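## Task

A free-standing microcentrifuge sits on a desk with four capped micro tubes already hanging in its rotor: blue cap 1.5 mL, violet 1 mL, yellow 1.5 mL, orange 1 mL. From the loose rack beside it, lift the red-capped tube (1.5 mL) and the green-capped tube (1 mL) and hang each in an empty rotor hole, lowered until the cap rests on the rim. All six tubes, identical apart from cap colour and fill, must then balance about the rotor axis: equal volumes directly opposite each other, or three equal volumes spaced evenly. Turning the rotor by hand is allowed. Every white-capped tube must finish in the rack. Next, close the lid until it latches. Pressing down its front edge latches it, and the blue lamp next to the LID key then lights. Then start the machine with the SPIN key; each key's label is printed just above it. The display shows SPINNING while it runs, and a second SPIN press stops it. A lid still travelling fast about a finger's width above its latched rest lowers the score. Release everything at the end. Falling over or finishing tilted means failure.

## Robot and tools

Robot: TidyBot++, a four-caster mobile base (0.54 m long, 0.50 m wide) carrying a single seven-joint Kinova arm with a two-finger Robotiq gripper. The shoulder sits 0.12 m ahead of the base centre, 0.68 m up. Cameras: base_camera (fixed, looks forward and down) and wrist_camera (on the hand, looks along the fingers). The arm starts folded with the hand pointing down.

Frames: the base frame has its origin on the floor below the base centre, x forward, y left, z up, in metres. hand_pose and the "target" argument use it; the reported point lies midway between the finger pads, with the hand's z axis along the fingers and its y axis the direction in which they open. The odometry frame is the base frame as it was at scene start; base_odometry reports x, y and heading (rad, left positive) in it, from wheel counts only.

move: one action per call. Arguments:
- base: a dict of relative offsets from where the base currently is, measured along its own axes: translate_m (forward +, metres, -2 to 2), strafe_m (left +, metres, -2 to 2), rotate_rad (counter-clockwise from above +, radians, -6.3 to 6.3).
- joints: absolute targets by name, in radians: joint_1_rad (any angle; positive turns the arm clockwise from above, opposite to heading), joint_2_rad (-2.249 to 2.249, shoulder), joint_3_rad (any), joint_4_rad (-2.579 to 2.579, elbow), joint_5_rad (any), joint_6_rad (-2.099 to 2.099, wrist), joint_7_rad (any), plus gripper_pos from 0 (open, ~85 mm gap) to 1 (closed, squeezing hard). Unbounded joints take the shorter way, so turn in steps below half a turn.
- target: one list of seven numbers [x, y, z, qw, qx, qy, qz], an absolute hand pose in the base frame, metres then unit quaternion. With target, joints may contain only gripper_pos.
- speeds: caps for this action only: translate_m and strafe_m 0.05 to 0.5 m/s, rotate_rad 0.1 to 1.57 rad/s (give a combined translate/strafe speed under one key).
- cameras: list of base_camera, wrist_camera or all; [] means no images.
- blocking: true (default) returns once everything rests; false returns within about half a second while motion continues.
A move with no action just reports state and images.

wait(seconds 0 to 10) lets time pass and reports. stop brakes all running motions. zoom_image(camera, region [x0, y0, x1, y1] in pixels, at most 504 by 504) enlarges part of that camera's latest image. read_manual gives licence texts only. finished_scene(scene 1 or 2) ends the current scene irreversibly and starts the next.

Result lines: "move" gives done or the worst status. base_status, joint_status and hand_status use: moving, done, off_target (rested away from target, may still push), contact_stop or time_out (unrequested stops; it holds where it halted), not_followed (a safety check withheld the command), torque_fault, limit_stop_at_motor_heat. "joint command not followed" with a "cause:" means a self-collision was predicted; "pose unreachable" means a target was withheld. hand_target is where the hand would sit with all joints on target; hand_pose is where it is. joint_positions, motor_effort (percent of max, peak of the last action in brackets), Motor temperatures, base_tilt (degrees, forward/right positive), on_its_own (unrequested behaviour), ARM HIT, MOTOR HOT, OVER-TEMPERATURE FAULT, and a pictures line naming the image order. hand_status is done within 10 mm and 2 degrees; off_target within about 3 cm is typical. To correct, shift your last target by (desired minus hand_pose). To hold still, resend hand_target, not hand_pose, especially when carrying something.

Sequencing: if a move or wait is refused, or an unrequested stop or fault appears, the rest of that reply's move, wait and finished_scene calls are skipped; an invalid call (unknown key or camera) does not skip them. The simulation keeps running while the operator thinks.

Cautions: the arm does not avoid obstacles and keeps pushing into a desk; low forward-pointing targets close to the base can miss or strike the base. A hand pointing down reaches only about 0.94 m high, near the base. Grip tubes gently and never squeeze one that is still seated. Loads make the arm sag. Driving or turning while the arm is caught high, sideways swings of a stretched arm, or reaching far from the fold can tip the robot. Torque faults freeze the arm for 10 s; hot motors (60 °C warning, 75 °C fault) make it sink. Avoid drops, releasing moving objects, hard hits and slamming the lid: lower it gently and press only the front edge to latch.

Each tool is called after "Emit:" by a JSON object that holds its "op" and its "data".

## Session

Emit:
{"op": "move", "data": {}}

Scene clock: 0.00 s.
Motor temperatures (°C): [32 37 39 40 38 41 41]
base_odometry: x=+0.000 y=+0.000 heading=+0.000
base_tilt: forward=+0.3 right=+0.5
base_status: not commanded
joint_positions: joint_1_rad=+0.004 joint_2_rad=-0.376 joint_3_rad=+3.182 joint_4_rad=-2.559 joint_5_rad=-0.039 joint_6_rad=-0.853 joint_7_rad=+1.607 gripper_pos=+0.000
joint_status: not commanded
motor_effort: joint_1_rad=-1 joint_2_rad=+0 joint_3_rad=-1 joint_4_rad=+13 joint_5_rad=+0 joint_6_rad=+2 joint_7_rad=+0
hand_pose: x=+0.2556 y=+0.0063 z=+0.5835 quat_wxyz=(-0.021, +0.998, -0.015, +0.054) (m; base frame)
hand_target: x=+0.2553 y=+0.0063 z=+0.5833 quat_wxyz=(-0.021, +0.998, -0.015, +0.053) (m; base frame)
hand_status: not commanded
pictures: base_camera, wrist_camera

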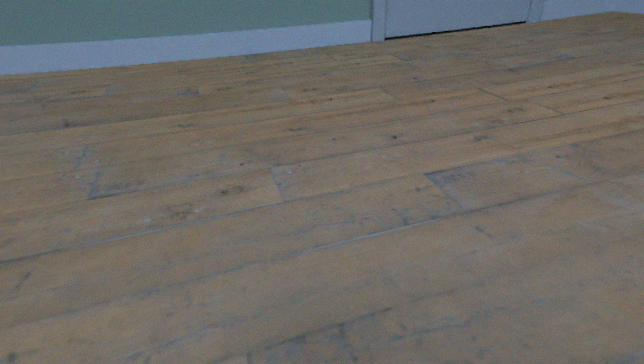

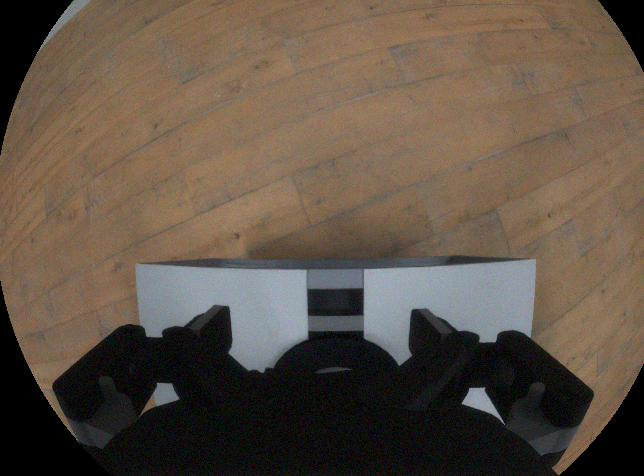

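Emit:
{"op": "move", "data": {"base": {"rotate_rad": 1.2}}}

Emit:
{"op": "move", "data": {"base": {"rotate_rad": 1.2}}}

Scene clock: 4.30 s.
Motor temperatures (°C): [32 37 39 40 38 41 41]
move: done
base_odometry: x=+0.000 y=+0.000 heading=+1.200
base_tilt: forward=+0.3 right=+0.5
base_status: done
joint_positions: joint_1_rad=+0.004 joint_2_rad=-0.376 joint_3_rad=+3.182 joint_4_rad=-2.559 joint_5_rad=-0.039 joint_6_rad=-0.853 joint_7_rad=+1.607 gripper_pos=+0.000
joint_status: not commanded
motor_effort: joint_1_rad=-1(1) joint_2_rad=-1(2) joint_3_rad=-1(2) joint_4_rad=+13(14) joint_5_rad=+0(1) joint_6_rad=+1(2) joint_7_rad=+0(1)
hand_pose: x=+0.2556 y=+0.0063 z=+0.5835 quat_wxyz=(-0.021, +0.998, -0.015, +0.054) (m; base frame)
hand_target: x=+0.2553 y=+0.0063 z=+0.5833 quat_wxyz=(-0.021, +0.998, -0.015, +0.053) (m; base frame)
hand_status: not commanded
pictures: base_camera, wrist_camera

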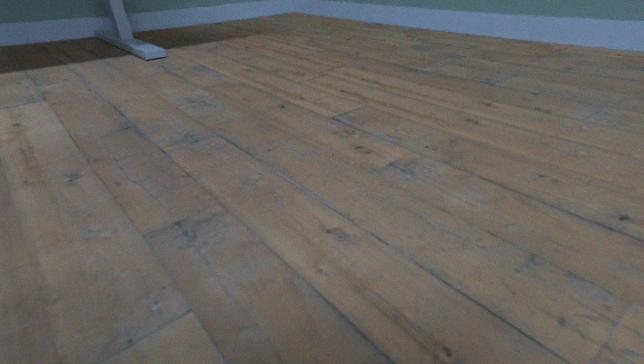

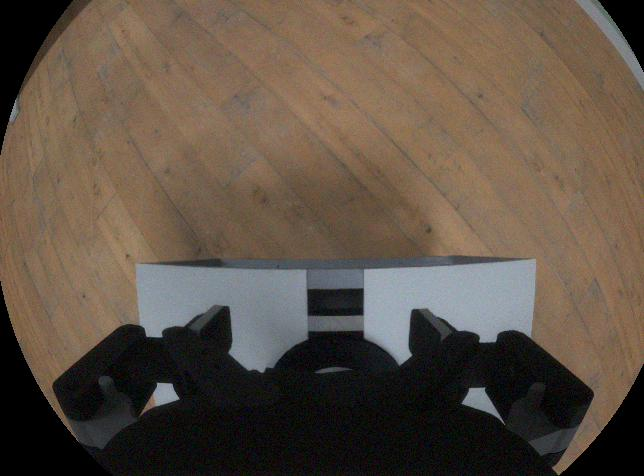

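Scene clock: 6.33 s.
Motor temperatures (°C): [32 37 39 40 38 41 41]
move: done
base_odometry: x=+0.000 y=+0.000 heading=+2.399
base_tilt: forward=+0.3 right=+0.5
base_status: done
joint_positions: joint_1_rad=+0.004 joint_2_rad=-0.376 joint_3_rad=+3.182 joint_4_rad=-2.559 joint_5_rad=-0.039 joint_6_rad=-0.853 joint_7_rad=+1.607 gripper_pos=+0.000
joint_status: not commanded
motor_effort: joint_1_rad=-1(1) joint_2_rad=-1(2) joint_3_rad=-1(2) joint_4_rad=+13(14) joint_5_rad=+0(1) joint_6_rad=+1(2) joint_7_rad=+0(1)
hand_pose: x=+0.2556 y=+0.0063 z=+0.5835 quat_wxyz=(-0.021, +0.998, -0.015, +0.054) (m; base frame)
hand_target: x=+0.2553 y=+0.0063 z=+0.5833 quat_wxyz=(-0.021, +0.998, -0.015, +0.053) (m; base frame)
hand_status: not commanded
pictures: base_camera, wrist_camera

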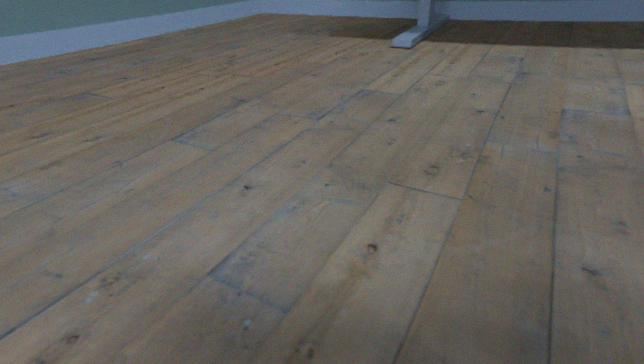

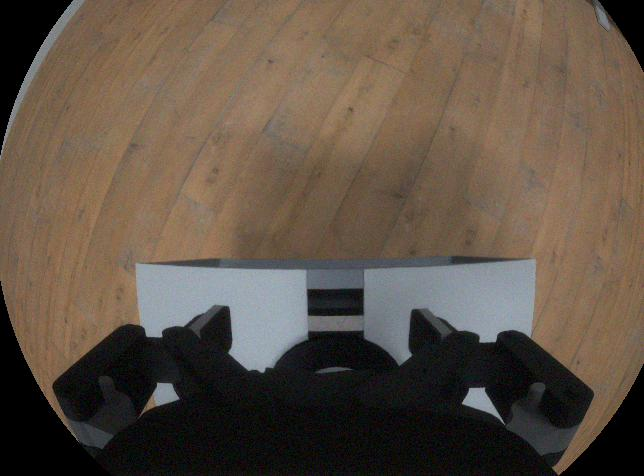

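Emit:
{"op": "move", "data": {"base": {"rotate_rad": -0.37}, "joints": {"joint_2_rad": -0.2, "joint_4_rad": -2.0, "joint_6_rad": -0.1}}}

Scene clock: 34.27 s.
Motor temperatures (°C): [32 37 38 40 37 41 41]
move: done
base_odometry: x=+0.000 y=+0.000 heading=+2.030
base_tilt: forward=+0.4 right=+0.5
base_status: done
joint_positions: joint_1_rad=+0.004 joint_2_rad=-0.219 joint_3_rad=+3.182 joint_4_rad=-2.006 joint_5_rad=-0.039 joint_6_rad=-0.165 joint_7_rad=+1.607 gripper_pos=+0.000
joint_status: all done
motor_effort: joint_1_rad=-1(2) joint_2_rad=-13(14) joint_3_rad=-2(3) joint_4_rad=+20(21) joint_5_rad=+0(1) joint_6_rad=+8(9) joint_7_rad=-1(1)
hand_pose: x=+0.6237 y=-0.0205 z=+0.9093 quat_wxyz=(+0.005, +0.828, -0.019, +0.560) (m; base frame)
hand_target: x=+0.6362 y=-0.0219 z=+0.9222 quat_wxyz=(+0.007, +0.813, -0.020, +0.582) (m; base frame)
hand_status: not commanded
pictures: base_camera, wrist_camera
camera_calibration:
wrist_camera: T_world_to_cam=[[-0.0705693, -0.997368, 0.0166634, 0.00166943], [-0.399309, 0.0129372, -0.916725, 1.13883], [0.914097, -0.0713465, -0.39917, -0.0694163], [0, 0, 0, 1]] pos_world=[0.518317, -0.0180209, 1.01626]

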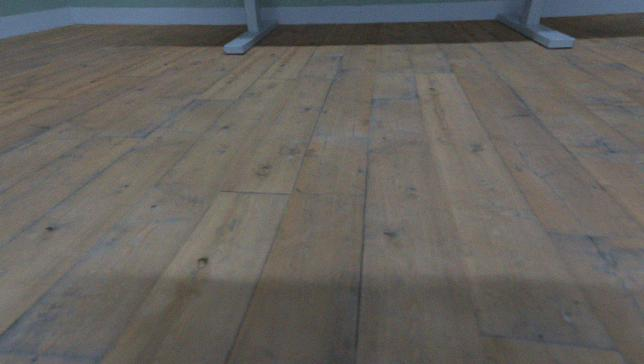

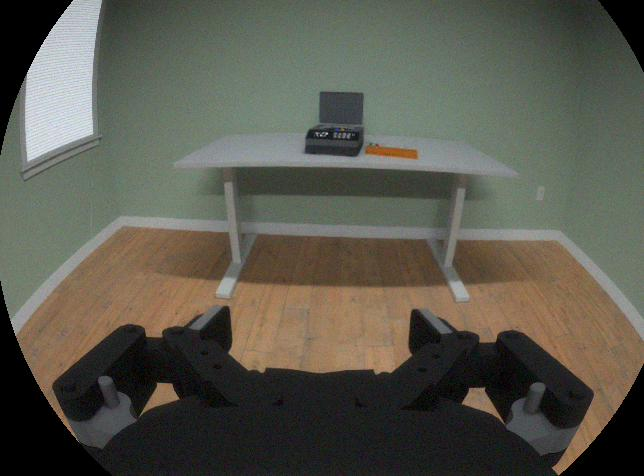

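Emit:
{"op": "zoom_image", "data": {"camera": "wrist_camera", "region": [270, 80, 450, 180]}}

Scaled by 2.800.

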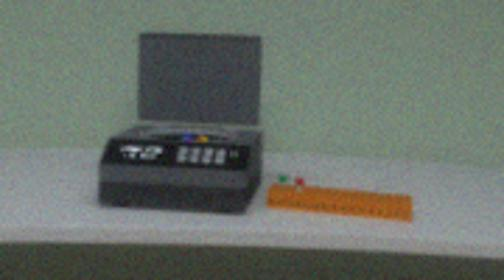

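Emit:
{"op": "move", "data": {"base": {"translate_m": 0.85, "strafe_m": -0.15}}}

Scene clock: 55.50 s.
Motor temperatures (°C): [32 37 38 40 37 41 41]
move: done
base_odometry: x=-0.243 y=+0.828 heading=+2.031
base_tilt: forward=+0.4 right=+0.4
base_status: done
joint_positions: joint_1_rad=+0.004 joint_2_rad=-0.206 joint_3_rad=+3.182 joint_4_rad=-2.005 joint_5_rad=-0.039 joint_6_rad=-0.160 joint_7_rad=+1.607 gripper_pos=+0.000
joint_status: not commanded
motor_effort: joint_1_rad=+0(1) joint_2_rad=-14(16) joint_3_rad=-1(2) joint_4_rad=+20(22) joint_5_rad=+0(1) joint_6_rad=+9(9) joint_7_rad=+0(1)
hand_pose: x=+0.6273 y=-0.0207 z=+0.9051 quat_wxyz=(+0.006, +0.830, -0.019, +0.558) (m; base frame)
hand_target: x=+0.6362 y=-0.0219 z=+0.9222 quat_wxyz=(+0.007, +0.813, -0.020, +0.582) (m; base frame)
hand_status: not commanded
pictures: base_camera, wrist_camera
camera_calibration:
wrist_camera: T_world_to_cam=[[-0.0707404, -0.997344, 0.0173632, 0.00133533], [-0.404707, 0.0127869, -0.914357, 1.13769], [0.911706, -0.071709, -0.404536, -0.0680151], [0, 0, 0, 1]] pos_world=[0.522534, -0.018093, 1.01271]

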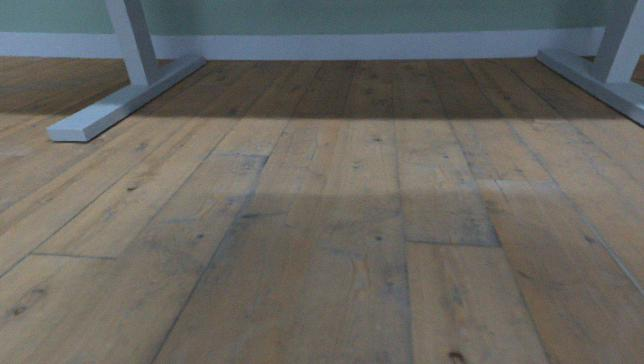

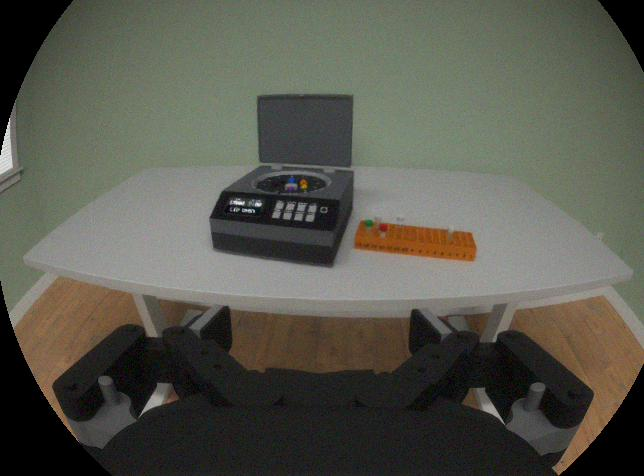

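Emit:
{"op": "zoom_image", "data": {"camera": "wrist_camera", "region": [200, 80, 380, 280]}}

Emit:
{"op": "zoom_image", "data": {"camera": "wrist_camera", "region": [340, 200, 490, 280]}}

Scaled by 2.520.

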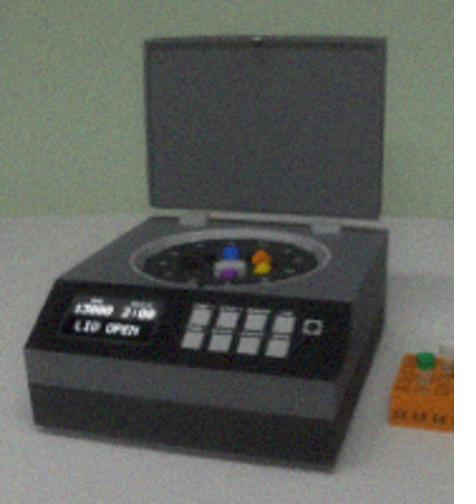

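Scaled by 3.360.

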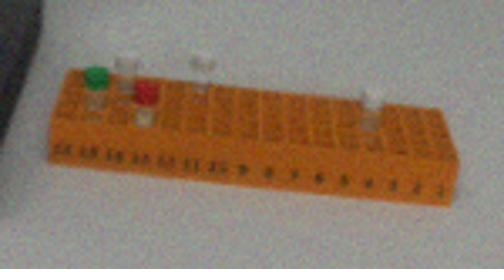

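Emit:
{"op": "move", "data": {"base": {"translate_m": 0.4}, "speeds": {"translate_m": 0.3}, "joints": {"joint_1_rad": -0.04, "joint_2_rad": -0.3, "joint_3_rad": 3.14159, "joint_4_rad": -1.9, "joint_5_rad": 0.0, "joint_6_rad": -0.6, "joint_7_rad": 1.57}}}

Scene clock: 85.40 s.
Motor temperatures (°C): [32 37 38 40 37 41 41]
move: done
base_odometry: x=-0.420 y=+1.187 heading=+2.031
base_tilt: forward=+0.4 right=+0.5
base_status: done
joint_positions: joint_1_rad=-0.023 joint_2_rad=-0.295 joint_3_rad=+3.151 joint_4_rad=-1.907 joint_5_rad=-0.038 joint_6_rad=-0.545 joint_7_rad=+1.607 gripper_pos=+0.000
joint_status: all done
motor_effort: joint_1_rad=-1(2) joint_2_rad=-10(14) joint_3_rad=-1(2) joint_4_rad=+21(22) joint_5_rad=+0(1) joint_6_rad=+8(9) joint_7_rad=-1(1)
hand_pose: x=+0.5701 y=+0.0133 z=+0.8995 quat_wxyz=(-0.012, +0.881, +0.012, +0.473) (m; base frame)
hand_target: x=+0.5601 y=+0.0190 z=+0.8914 quat_wxyz=(-0.009, +0.891, +0.017, +0.454) (m; base frame)
hand_status: not commanded
pictures: base_camera, wrist_camera
camera_calibration:
wrist_camera: T_world_to_cam=[[0.00665522, -0.999669, 0.0248363, -0.0195483], [-0.57657, -0.0241288, -0.816691, 1.11953], [0.81702, -0.00888461, -0.57654, 0.192141], [0, 0, 0, 1]] pos_world=[0.488636, 0.00917812, 1.02557]

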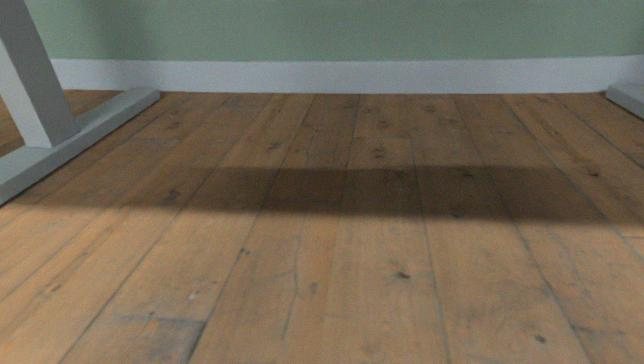

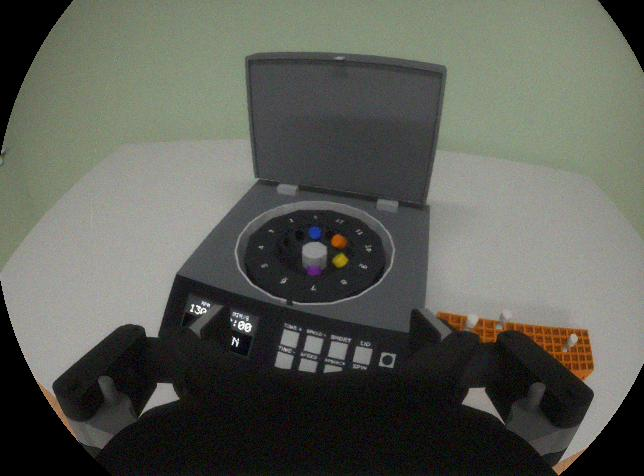

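Emit:
{"op": "zoom_image", "data": {"camera": "wrist_camera", "region": [230, 190, 410, 310]}}

Emit:
{"op": "zoom_image", "data": {"camera": "wrist_camera", "region": [160, 270, 440, 380]}}

Scaled by 2.800.

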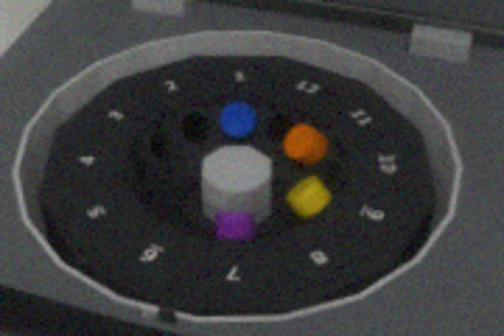

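Scaled by 1.800.

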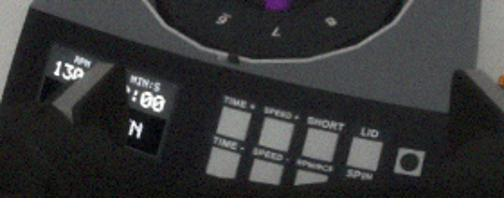

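Emit:
{"op": "move", "data": {"base": {"translate_m": 0.2}, "speeds": {"translate_m": 0.2}, "cameras": ["base_camera"]}}

Emit:
{"op": "move", "data": {"target": [0.48, 0.02, 0.9, 0, 1, 0, 0]}}

Scene clock: 115.17 s.
Motor temperatures (°C): [32 37 38 40 37 41 41]
move: done
base_odometry: x=-0.509 y=+1.367 heading=+2.031
base_tilt: forward=+0.3 right=+0.5
base_status: done
joint_positions: joint_1_rad=-0.023 joint_2_rad=-0.297 joint_3_rad=+3.151 joint_4_rad=-1.906 joint_5_rad=-0.038 joint_6_rad=-0.546 joint_7_rad=+1.607 gripper_pos=+0.000
joint_status: not commanded
motor_effort: joint_1_rad=-1(1) joint_2_rad=-10(13) joint_3_rad=-1(2) joint_4_rad=+20(21) joint_5_rad=+0(1) joint_6_rad=+7(8) joint_7_rad=-1(1)
hand_pose: x=+0.5697 y=+0.0133 z=+0.9004 quat_wxyz=(-0.012, +0.881, +0.012, +0.474) (m; base frame)
hand_target: x=+0.5601 y=+0.0190 z=+0.8914 quat_wxyz=(-0.009, +0.891, +0.017, +0.454) (m; base frame)
hand_status: not commanded
pictures: base_camera

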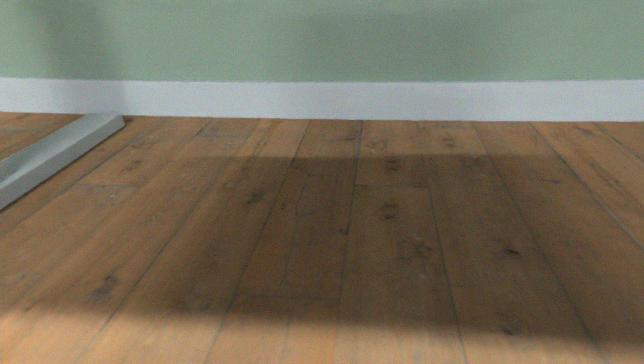

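Scene clock: 117.73 s.
Motor temperatures (°C): [32 37 38 40 37 41 41]
move: off_target
base_odometry: x=-0.509 y=+1.367 heading=+2.031
base_tilt: forward=+0.3 right=+0.5
base_status: not commanded
joint_positions: joint_1_rad=-0.041 joint_2_rad=+0.147 joint_3_rad=+3.151 joint_4_rad=-1.044 joint_5_rad=-0.038 joint_6_rad=-1.879 joint_7_rad=+1.572 gripper_pos=+0.000
joint_status: not commanded
motor_effort: joint_1_rad=-1(1) joint_2_rad=-22(22) joint_3_rad=-1(2) joint_4_rad=+16(21) joint_5_rad=+0(0) joint_6_rad=+1(8) joint_7_rad=+0(1)
hand_pose: x=+0.4942 y=+0.0251 z=+0.9041 quat_wxyz=(-0.018, +0.999, +0.023, +0.035) (m; base frame)
hand_target: x=+0.4800 y=+0.0200 z=+0.9000 quat_wxyz=(+0.000, +1.000, +0.000, +0.000) (m; base frame)
hand_status: off_target (0.016 m and 5.3 deg from the pose sent, 0.090 m and 56.6 deg at the start)
pictures: base_camera, wrist_camera
camera_calibration:
wrist_camera: T_world_to_cam=[[0.0601159, -0.99816, 0.00790921, -0.01851], [-0.997264, -0.0603996, -0.0426113, 0.588797], [0.0430106, -0.00532596, -0.99906, 1.02142], [0, 0, 0, 1]] pos_world=[0.544367, 0.0225272, 1.0457]

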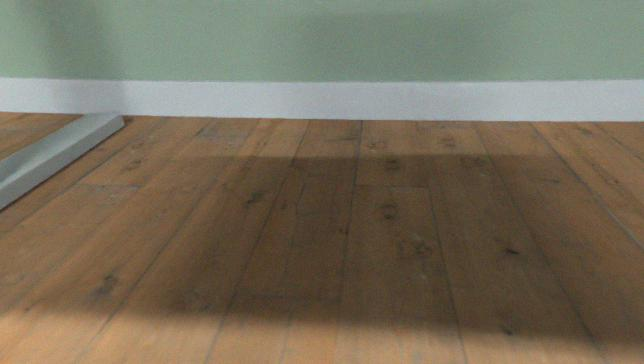

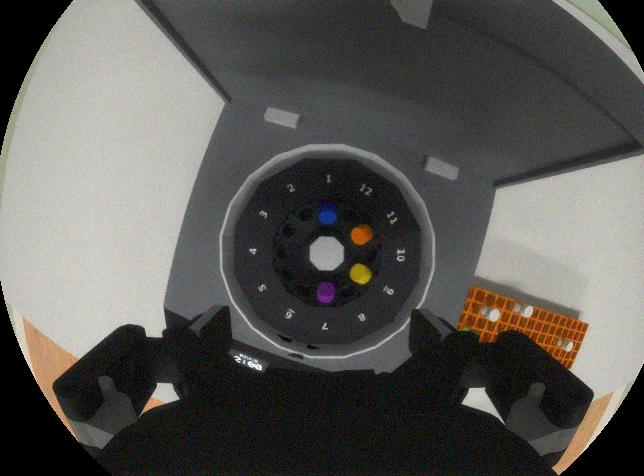

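Emit:
{"op": "zoom_image", "data": {"camera": "wrist_camera", "region": [210, 140, 450, 370]}}

Emit:
{"op": "zoom_image", "data": {"camera": "wrist_camera", "region": [265, 190, 385, 310]}}

Emit:
{"op": "zoom_image", "data": {"camera": "wrist_camera", "region": [450, 270, 600, 380]}}

Scaled by 2.100.

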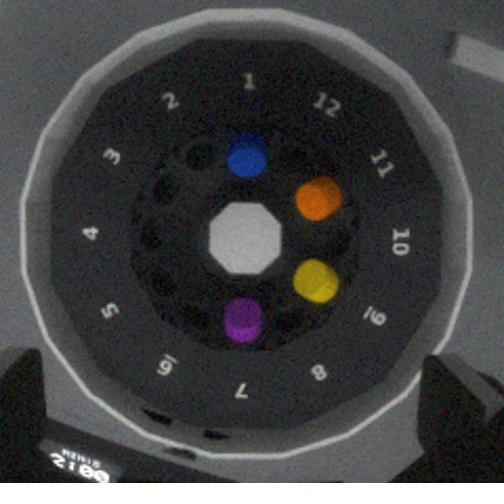

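Scaled by 4.200.

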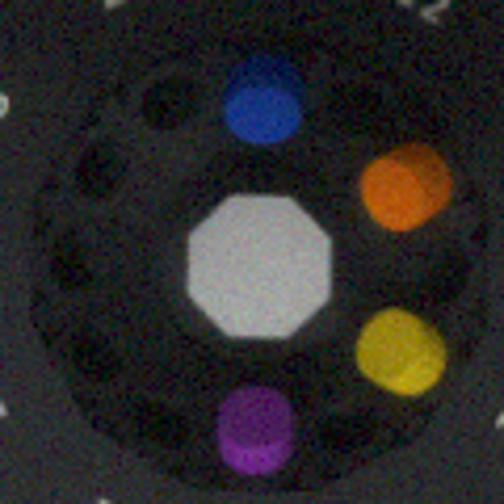

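Scaled by 3.360.

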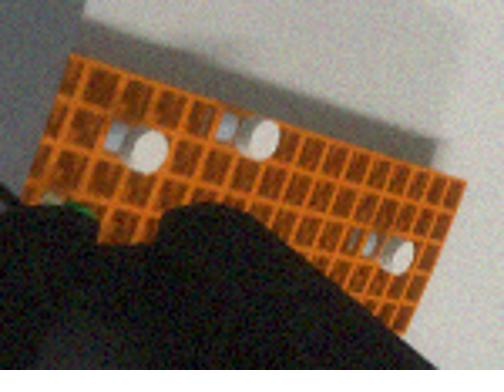

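Emit:
{"op": "move", "data": {"target": [0.38, -0.19, 0.88, 0, 1, 0, 0], "cameras": ["wrist_camera"]}}

Scene clock: 156.63 s.
Motor temperatures (°C): [32 37 38 40 37 41 41]
move: off_target
base_odometry: x=-0.509 y=+1.367 heading=+2.031
base_tilt: forward=+0.4 right=+0.5
base_status: not commanded
joint_positions: joint_1_rad=+0.322 joint_2_rad=+0.059 joint_3_rad=+3.449 joint_4_rad=-1.224 joint_5_rad=-0.038 joint_6_rad=-1.883 joint_7_rad=+2.172 gripper_pos=+0.000
joint_status: not commanded
motor_effort: joint_1_rad=-1(3) joint_2_rad=-18(23) joint_3_rad=+0(3) joint_4_rad=+15(16) joint_5_rad=+0(1) joint_6_rad=+0(2) joint_7_rad=-1(1)
hand_pose: x=+0.3889 y=-0.1756 z=+0.8804 quat_wxyz=(-0.014, +1.000, -0.009, -0.004) (m; base frame)
hand_target: x=+0.3800 y=-0.1900 z=+0.8800 quat_wxyz=(+0.000, +1.000, +0.000, +0.000) (m; base frame)
hand_status: off_target (0.017 m and 1.9 deg from the pose sent, 0.245 m and 5.3 deg at the start)
pictures: wrist_camera
camera_calibration:
wrist_camera: T_world_to_cam=[[-0.0016795, -0.999915, 0.0129426, -0.192994], [-0.999325, 0.00215305, 0.0366615, 0.412699], [-0.0366862, -0.0128723, -0.999244, 1.03094], [0, 0, 0, 1]] pos_world=[0.449918, -0.180595, 1.01753]

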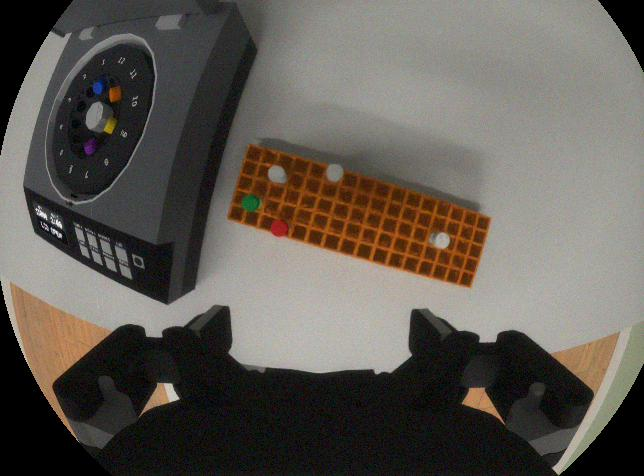

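Emit:
{"op": "zoom_image", "data": {"camera": "wrist_camera", "region": [220, 130, 360, 260]}}

Emit:
{"op": "zoom_image", "data": {"camera": "wrist_camera", "region": [220, 130, 500, 300]}}

Emit:
{"op": "zoom_image", "data": {"camera": "wrist_camera", "region": [20, 0, 260, 310]}}

Scaled by 3.600.

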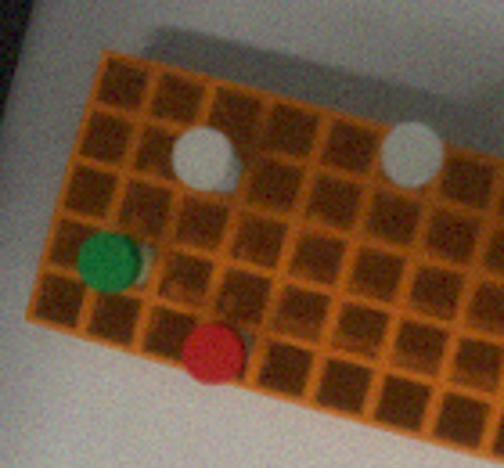

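Scaled by 1.800.

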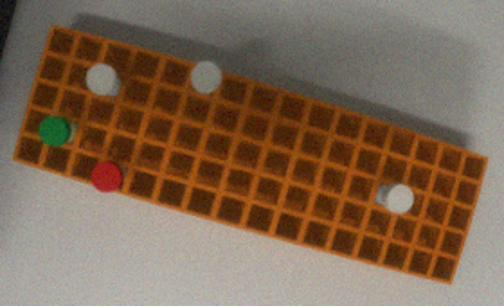

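Scaled by 1.626.

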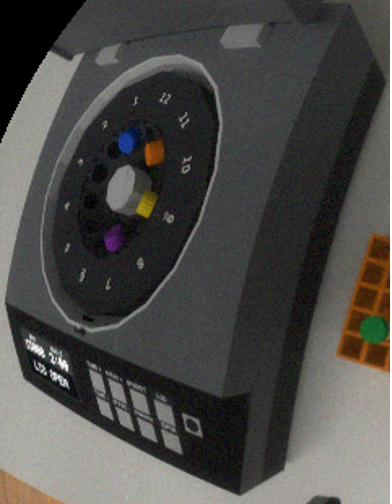

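Emit:
{"op": "move", "data": {"target": [0.33, -0.16, 0.82, 0, 0.9239, 0, 0.3827], "cameras": ["wrist_camera"]}}

Scene clock: 201.87 s.
Motor temperatures (°C): [32 37 37 40 37 41 40]
move: off_target
base_odometry: x=-0.509 y=+1.367 heading=+2.031
base_tilt: forward=+0.4 right=+0.5
base_status: not commanded
joint_positions: joint_1_rad=-0.165 joint_2_rad=-0.809 joint_3_rad=+3.721 joint_4_rad=-2.050 joint_5_rad=+0.100 joint_6_rad=-1.112 joint_7_rad=+2.008 gripper_pos=+0.000
joint_status: not commanded
motor_effort: joint_1_rad=-1(1) joint_2_rad=+8(19) joint_3_rad=-6(7) joint_4_rad=+17(18) joint_5_rad=-2(3) joint_6_rad=+5(6) joint_7_rad=-1(1)
hand_pose: x=+0.3220 y=-0.1423 z=+0.8179 quat_wxyz=(-0.018, +0.931, +0.019, +0.364) (m; base frame)
hand_target: x=+0.3300 y=-0.1600 z=+0.8200 quat_wxyz=(+0.000, +0.924, +0.000, +0.383) (m; base frame)
hand_status: off_target (0.019 m and 3.7 deg from the pose sent, 0.086 m and 45.5 deg at the start)
pictures: wrist_camera
camera_calibration:
wrist_camera: T_world_to_cam=[[0.0314709, -0.999276, 0.0213965, -0.176586], [-0.75276, -0.0377794, -0.65721, 0.830463], [0.657542, 0.0045765, -0.753404, 0.544346], [0, 0, 0, 1]] pos_world=[0.272766, -0.147575, 0.95968]

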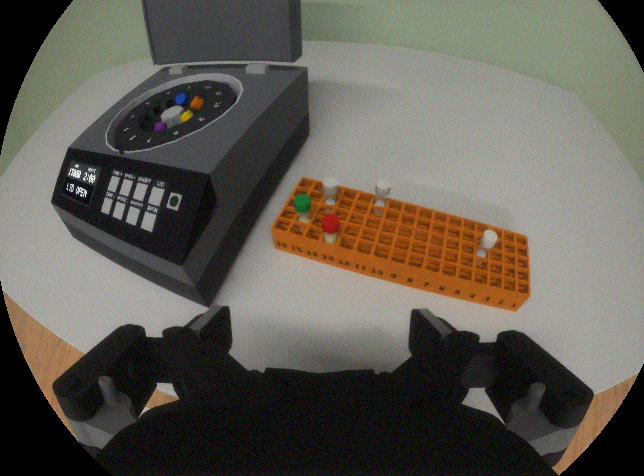

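Emit:
{"op": "zoom_image", "data": {"camera": "wrist_camera", "region": [270, 165, 410, 285]}}

Emit:
{"op": "zoom_image", "data": {"camera": "wrist_camera", "region": [110, 70, 250, 170]}}

Emit:
{"op": "zoom_image", "data": {"camera": "wrist_camera", "region": [50, 140, 230, 310]}}

Scaled by 3.600.

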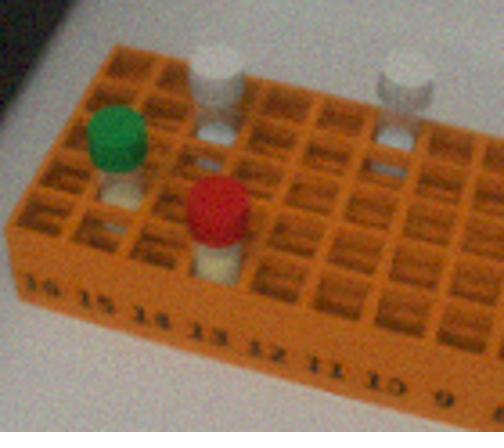

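Scaled by 3.600.

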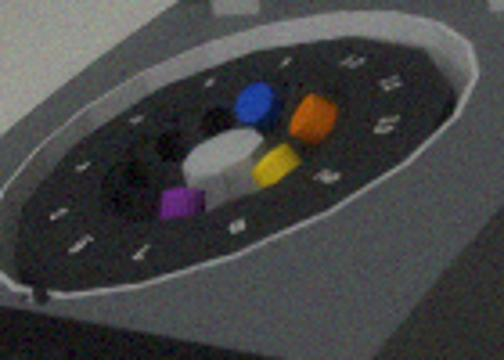

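Scaled by 2.800.

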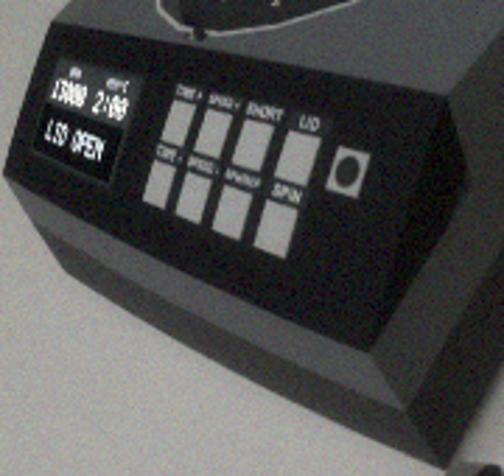

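Emit:
{"op": "move", "data": {"target": [0.40, 0.026, 0.86, 0, 0.9239, 0, 0.3827], "cameras": ["wrist_camera"]}}

Scene clock: 219.33 s.
Motor temperatures (°C): [32 37 37 40 37 41 40]
move: off_target
base_odometry: x=-0.509 y=+1.367 heading=+2.031
base_tilt: forward=+0.3 right=+0.4
base_status: not commanded
joint_positions: joint_1_rad=+0.004 joint_2_rad=-0.646 joint_3_rad=+3.061 joint_4_rad=-2.019 joint_5_rad=+0.049 joint_6_rad=-1.036 joint_7_rad=+1.554 gripper_pos=+0.000
joint_status: not commanded
motor_effort: joint_1_rad=-1(1) joint_2_rad=+2(9) joint_3_rad=+0(8) joint_4_rad=+19(20) joint_5_rad=+1(3) joint_6_rad=+6(7) joint_7_rad=+0(1)
hand_pose: x=+0.3813 y=+0.0120 z=+0.8478 quat_wxyz=(+0.033, +0.932, +0.033, +0.358) (m; base frame)
hand_target: x=+0.4000 y=+0.0260 z=+0.8600 quat_wxyz=(+0.000, +0.924, +0.000, +0.383) (m; base frame)
hand_status: off_target (0.026 m and 6.1 deg from the pose sent, 0.190 m and 3.7 deg at the start)
pictures: wrist_camera
camera_calibration:
wrist_camera: T_world_to_cam=[[0.0215124, -0.991826, 0.125773, -0.109642], [-0.759639, -0.0980042, -0.642918, 0.891816], [0.649989, -0.0817111, -0.755538, 0.532917], [0, 0, 0, 1]] pos_world=[0.333427, 0.0222017, 0.989794]

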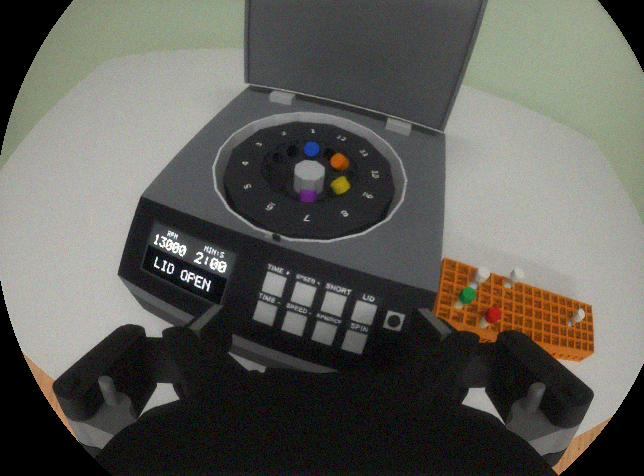

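Emit:
{"op": "zoom_image", "data": {"camera": "wrist_camera", "region": [255, 130, 365, 220]}}

Emit:
{"op": "zoom_image", "data": {"camera": "wrist_camera", "region": [210, 100, 410, 250]}}

Scaled by 4.582.

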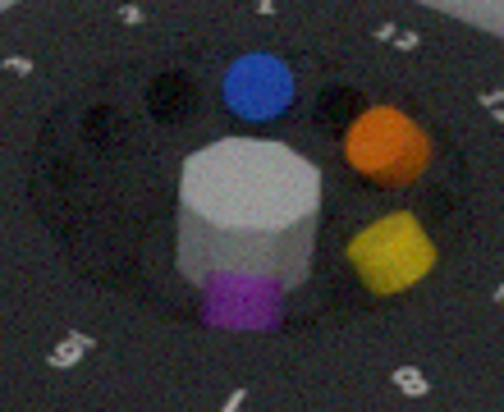

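Scaled by 2.520.

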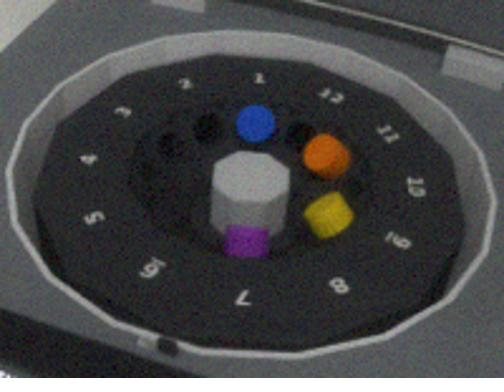

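Emit:
{"op": "move", "data": {"target": [0.552, 0.048, 0.885, 0, 1, 0, 0], "joints": {"gripper_pos": 1.0}, "cameras": ["wrist_camera"]}}

Scene clock: 247.57 s.
Motor temperatures (°C): [32 37 37 40 37 41 40]
move: off_target
base_odometry: x=-0.509 y=+1.366 heading=+2.031
base_tilt: forward=+0.4 right=+0.5
base_status: not commanded
joint_positions: joint_1_rad=-0.097 joint_2_rad=+0.340 joint_3_rad=+3.150 joint_4_rad=-0.840 joint_5_rad=+0.048 joint_6_rad=-1.897 joint_7_rad=+1.520 gripper_pos=+0.999
joint_status: all done
motor_effort: joint_1_rad=-1(1) joint_2_rad=-28(29) joint_3_rad=-2(2) joint_4_rad=+15(21) joint_5_rad=+1(1) joint_6_rad=+1(7) joint_7_rad=+0(1)
hand_pose: x=+0.5693 y=+0.0283 z=+0.8878 quat_wxyz=(+0.021, +0.999, +0.011, +0.034) (m; base frame)
hand_target: x=+0.5520 y=+0.0480 z=+0.8850 quat_wxyz=(+0.000, +1.000, +0.000, +0.000) (m; base frame)
hand_status: off_target (0.026 m and 4.8 deg from the pose sent, 0.178 m and 42.4 deg at the start)
pictures: wrist_camera
camera_calibration:
wrist_camera: T_world_to_cam=[[0.0329269, -0.995791, 0.0855385, -0.0732546], [-0.998659, -0.0362006, -0.0370073, 0.658322], [0.0399481, -0.0842052, -0.995647, 1.0028], [0, 0, 0, 1]] pos_world=[0.619792, 0.035326, 1.02906]

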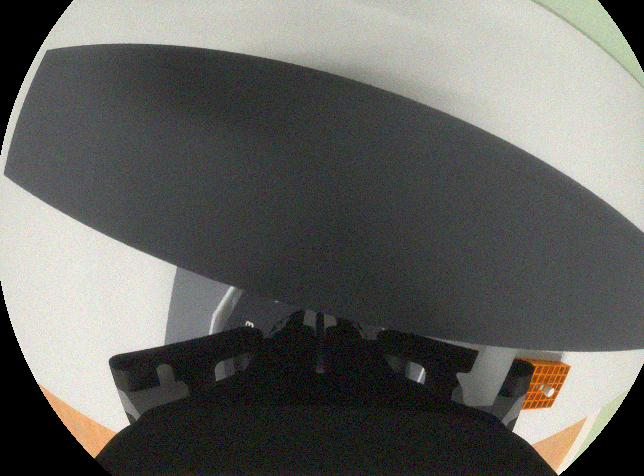

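Emit:
{"op": "move", "data": {"target": [0.53, 0.055, 0.875, 0, 0.9397, 0, 0.342], "cameras": ["wrist_camera"]}}

Scene clock: 283.97 s.
Motor temperatures (°C): [32 37 37 40 37 41 40]
move: off_target
base_odometry: x=-0.509 y=+1.366 heading=+2.031
base_tilt: forward=+0.3 right=+0.5
base_status: not commanded
joint_positions: joint_1_rad=-0.030 joint_2_rad=-0.211 joint_3_rad=+2.986 joint_4_rad=-1.710 joint_5_rad=+0.048 joint_6_rad=-1.021 joint_7_rad=+1.407 gripper_pos=+0.999
joint_status: not commanded
motor_effort: joint_1_rad=-1(1) joint_2_rad=-12(30) joint_3_rad=+0(2) joint_4_rad=+20(20) joint_5_rad=+1(1) joint_6_rad=+6(6) joint_7_rad=-1(1)
hand_pose: x=+0.5187 y=+0.0680 z=+0.8620 quat_wxyz=(-0.014, +0.952, +0.019, +0.307) (m; base frame)
hand_target: x=+0.5300 y=+0.0550 z=+0.8750 quat_wxyz=(+0.000, +0.940, +0.000, +0.342) (m; base frame)
hand_status: off_target (0.022 m and 5.1 deg from the pose sent, 0.049 m and 36.2 deg at the start)
pictures: wrist_camera
camera_calibration:
wrist_camera: T_world_to_cam=[[0.0336978, -0.99906, 0.0272549, 0.020203], [-0.827326, -0.043184, -0.56006, 0.970807], [0.56071, -0.00367592, -0.828004, 0.562391], [0, 0, 0, 1]] pos_world=[0.487155, 0.0641746, 1.00882]

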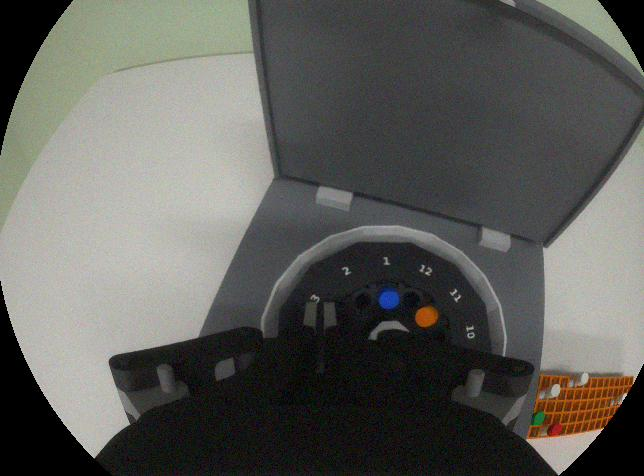

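Emit:
{"op": "zoom_image", "data": {"camera": "wrist_camera", "region": [260, 220, 510, 380]}}

Scaled by 2.016.

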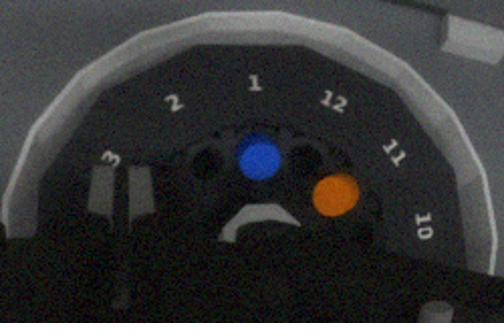

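Emit:
{"op": "move", "data": {"target": [0.5543, 0.033, 0.862, 0, 0.9397, 0, 0.342], "cameras": ["wrist_camera"]}}

Emit:
{"op": "zoom_image", "data": {"camera": "wrist_camera", "region": [260, 220, 420, 360]}}

Scene clock: 303.17 s.
Motor temperatures (°C): [32 37 37 40 37 41 40]
move: off_target
base_odometry: x=-0.509 y=+1.366 heading=+2.031
base_tilt: forward=+0.4 right=+0.5
base_status: not commanded
joint_positions: joint_1_rad=-0.029 joint_2_rad=-0.194 joint_3_rad=+3.046 joint_4_rad=-1.719 joint_5_rad=+0.048 joint_6_rad=-0.956 joint_7_rad=+1.414 gripper_pos=+0.999
joint_status: not commanded
motor_effort: joint_1_rad=-1(1) joint_2_rad=-13(14) joint_3_rad=-1(2) joint_4_rad=+19(20) joint_5_rad=+1(1) joint_6_rad=+6(6) joint_7_rad=-1(1)
hand_pose: x=+0.5397 y=+0.0442 z=+0.8629 quat_wxyz=(-0.014, +0.946, -0.007, +0.325) (m; base frame)
hand_target: x=+0.5543 y=+0.0330 z=+0.8620 quat_wxyz=(+0.000, +0.940, +0.000, +0.342) (m; base frame)
hand_status: off_target (0.018 m and 2.7 deg from the pose sent, 0.050 m and 5.1 deg at the start)
pictures: wrist_camera
camera_calibration:
wrist_camera: T_world_to_cam=[[-0.0170574, -0.999786, 0.0117222, 0.0365288], [-0.806832, 0.00683915, -0.590742, 1.00079], [0.590535, -0.0195344, -0.806776, 0.517541], [0, 0, 0, 1]] pos_world=[0.502468, 0.0397863, 1.00832]

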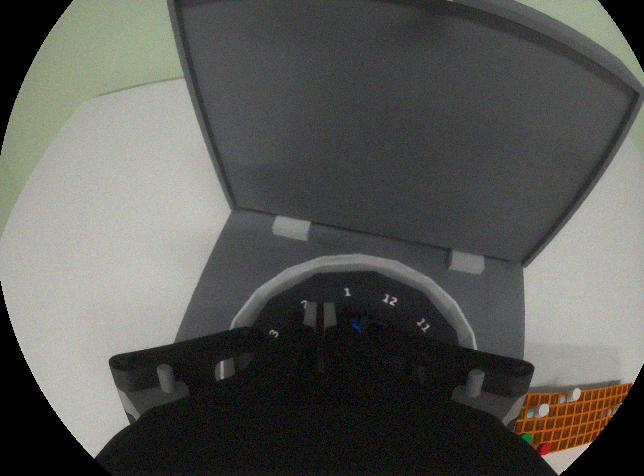

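Scaled by 3.150.

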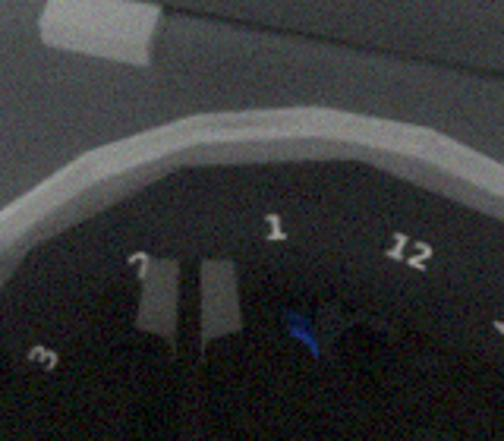

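Emit:
{"op": "move", "data": {"target": [0.5576, 0.035, 0.838, 0, 0.9397, 0, 0.342], "cameras": ["wrist_camera"]}}

Emit:
{"op": "zoom_image", "data": {"camera": "wrist_camera", "region": [260, 220, 420, 360]}}

Scene clock: 309.50 s.
Motor temperatures (°C): [32 37 37 40 37 41 40]
move: off_target
base_odometry: x=-0.509 y=+1.366 heading=+2.031
base_tilt: forward=+0.4 right=+0.5
base_status: not commanded
joint_positions: joint_1_rad=-0.029 joint_2_rad=-0.186 joint_3_rad=+3.046 joint_4_rad=-1.793 joint_5_rad=+0.048 joint_6_rad=-0.877 joint_7_rad=+1.414 gripper_pos=+0.999
joint_status: not commanded
motor_effort: joint_1_rad=-1(1) joint_2_rad=-12(14) joint_3_rad=+0(1) joint_4_rad=+20(21) joint_5_rad=+1(1) joint_6_rad=+5(6) joint_7_rad=+0(1)
hand_pose: x=+0.5423 y=+0.0447 z=+0.8372 quat_wxyz=(-0.014, +0.946, -0.005, +0.323) (m; base frame)
hand_target: x=+0.5576 y=+0.0350 z=+0.8380 quat_wxyz=(+0.000, +0.940, +0.000, +0.342) (m; base frame)
hand_status: off_target (0.018 m and 2.9 deg from the pose sent, 0.032 m and 2.7 deg at the start)
pictures: wrist_camera
camera_calibration:
wrist_camera: T_world_to_cam=[[-0.0131305, -0.999849, 0.0114251, 0.0355249], [-0.8087, 0.00389892, -0.588209, 0.986786], [0.588075, -0.0169629, -0.808628, 0.49808], [0, 0, 0, 1]] pos_world=[0.505571, 0.0401211, 0.982792]

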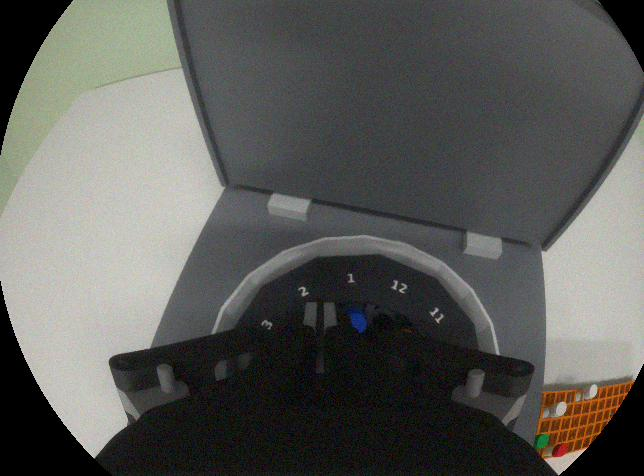

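Scaled by 3.150.

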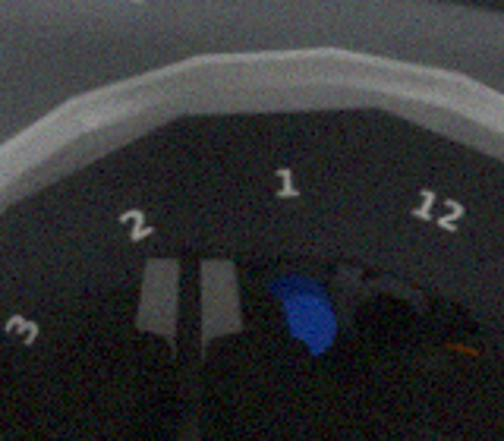

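Emit:
{"op": "move", "data": {"base": {"strafe_m": -0.022}, "speeds": {"strafe_m": 0.05}, "cameras": ["wrist_camera"]}}

Emit:
{"op": "zoom_image", "data": {"camera": "wrist_camera", "region": [260, 220, 420, 360]}}

Scene clock: 323.03 s.
Motor temperatures (°C): [32 37 37 40 37 41 40]
move: done
base_odometry: x=-0.489 y=+1.376 heading=+2.031
base_tilt: forward=+0.4 right=+0.5
base_status: done
joint_positions: joint_1_rad=-0.029 joint_2_rad=-0.185 joint_3_rad=+3.046 joint_4_rad=-1.793 joint_5_rad=+0.048 joint_6_rad=-0.877 joint_7_rad=+1.414 gripper_pos=+0.999
joint_status: not commanded
motor_effort: joint_1_rad=-1(2) joint_2_rad=-13(14) joint_3_rad=-1(2) joint_4_rad=+18(20) joint_5_rad=+1(2) joint_6_rad=+5(6) joint_7_rad=-1(1)
hand_pose: x=+0.5425 y=+0.0447 z=+0.8372 quat_wxyz=(-0.014, +0.946, -0.005, +0.323) (m; base frame)
hand_target: x=+0.5576 y=+0.0350 z=+0.8380 quat_wxyz=(+0.000, +0.940, +0.000, +0.342) (m; base frame)
hand_status: not commanded
pictures: wrist_camera
camera_calibration:
wrist_camera: T_world_to_cam=[[-0.0130742, -0.999849, 0.0114275, 0.0355396], [-0.808552, 0.00384772, -0.588412, 0.987004], [0.588279, -0.0169328, -0.808481, 0.497724], [0, 0, 0, 1]] pos_world=[0.505708, 0.0401644, 0.982759]

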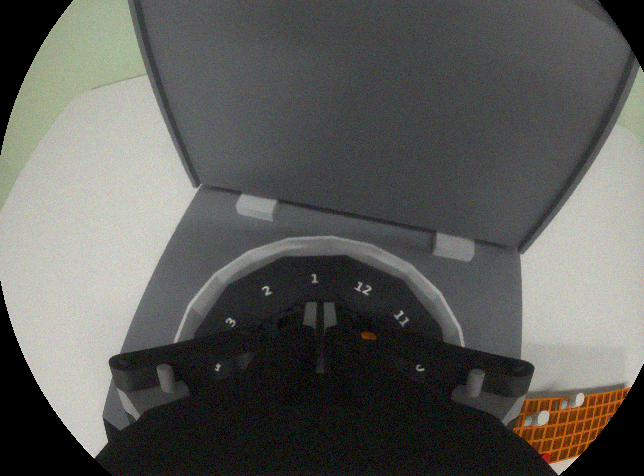

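Scaled by 3.150.

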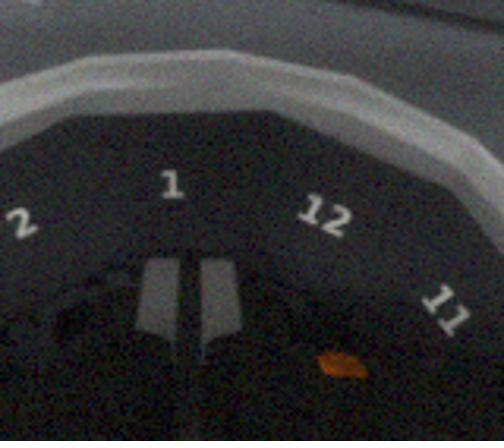

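Emit:
{"op": "move", "data": {"target": [0.5376, 0.075, 0.87, 0, 0.9397, 0, 0.342], "cameras": ["wrist_camera"]}}

Emit:
{"op": "zoom_image", "data": {"camera": "wrist_camera", "region": [260, 220, 500, 380]}}

Scene clock: 352.47 s.
Motor temperatures (°C): [32 37 37 40 37 41 40]
move: off_target
base_odometry: x=-0.489 y=+1.376 heading=+2.031
base_tilt: forward=+0.4 right=+0.5
base_status: not commanded
joint_positions: joint_1_rad=-0.029 joint_2_rad=-0.187 joint_3_rad=+2.925 joint_4_rad=-1.722 joint_5_rad=+0.091 joint_6_rad=-0.897 joint_7_rad=+1.319 gripper_pos=+0.999
joint_status: not commanded
motor_effort: joint_1_rad=-1(2) joint_2_rad=-13(14) joint_3_rad=-1(2) joint_4_rad=+20(20) joint_5_rad=+1(2) joint_6_rad=+6(7) joint_7_rad=+0(1)
hand_pose: x=+0.5463 y=+0.0920 z=+0.8695 quat_wxyz=(-0.024, +0.937, +0.017, +0.349) (m; base frame)
hand_target: x=+0.5376 y=+0.0750 z=+0.8700 quat_wxyz=(+0.000, +0.940, +0.000, +0.342) (m; base frame)
hand_status: off_target (0.019 m and 3.5 deg from the pose sent, 0.045 m and 2.9 deg at the start)
pictures: wrist_camera
camera_calibration:
wrist_camera: T_world_to_cam=[[0.032281, -0.99945, 0.00759912, 0.0609705], [-0.773739, -0.0298022, -0.632803, 1.03155], [0.632681, 0.0145477, -0.774276, 0.465497], [0, 0, 0, 1]] pos_world=[0.50167, 0.0849075, 1.01273]

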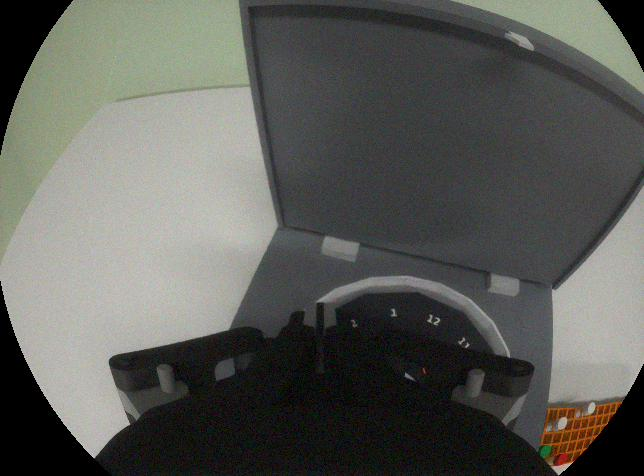

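Scaled by 2.100.

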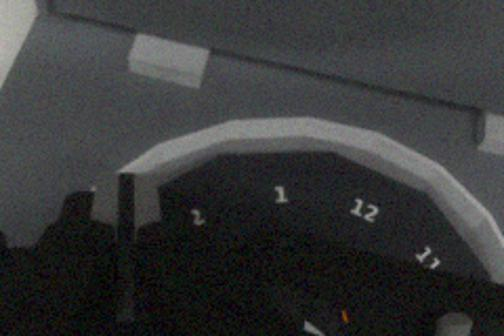

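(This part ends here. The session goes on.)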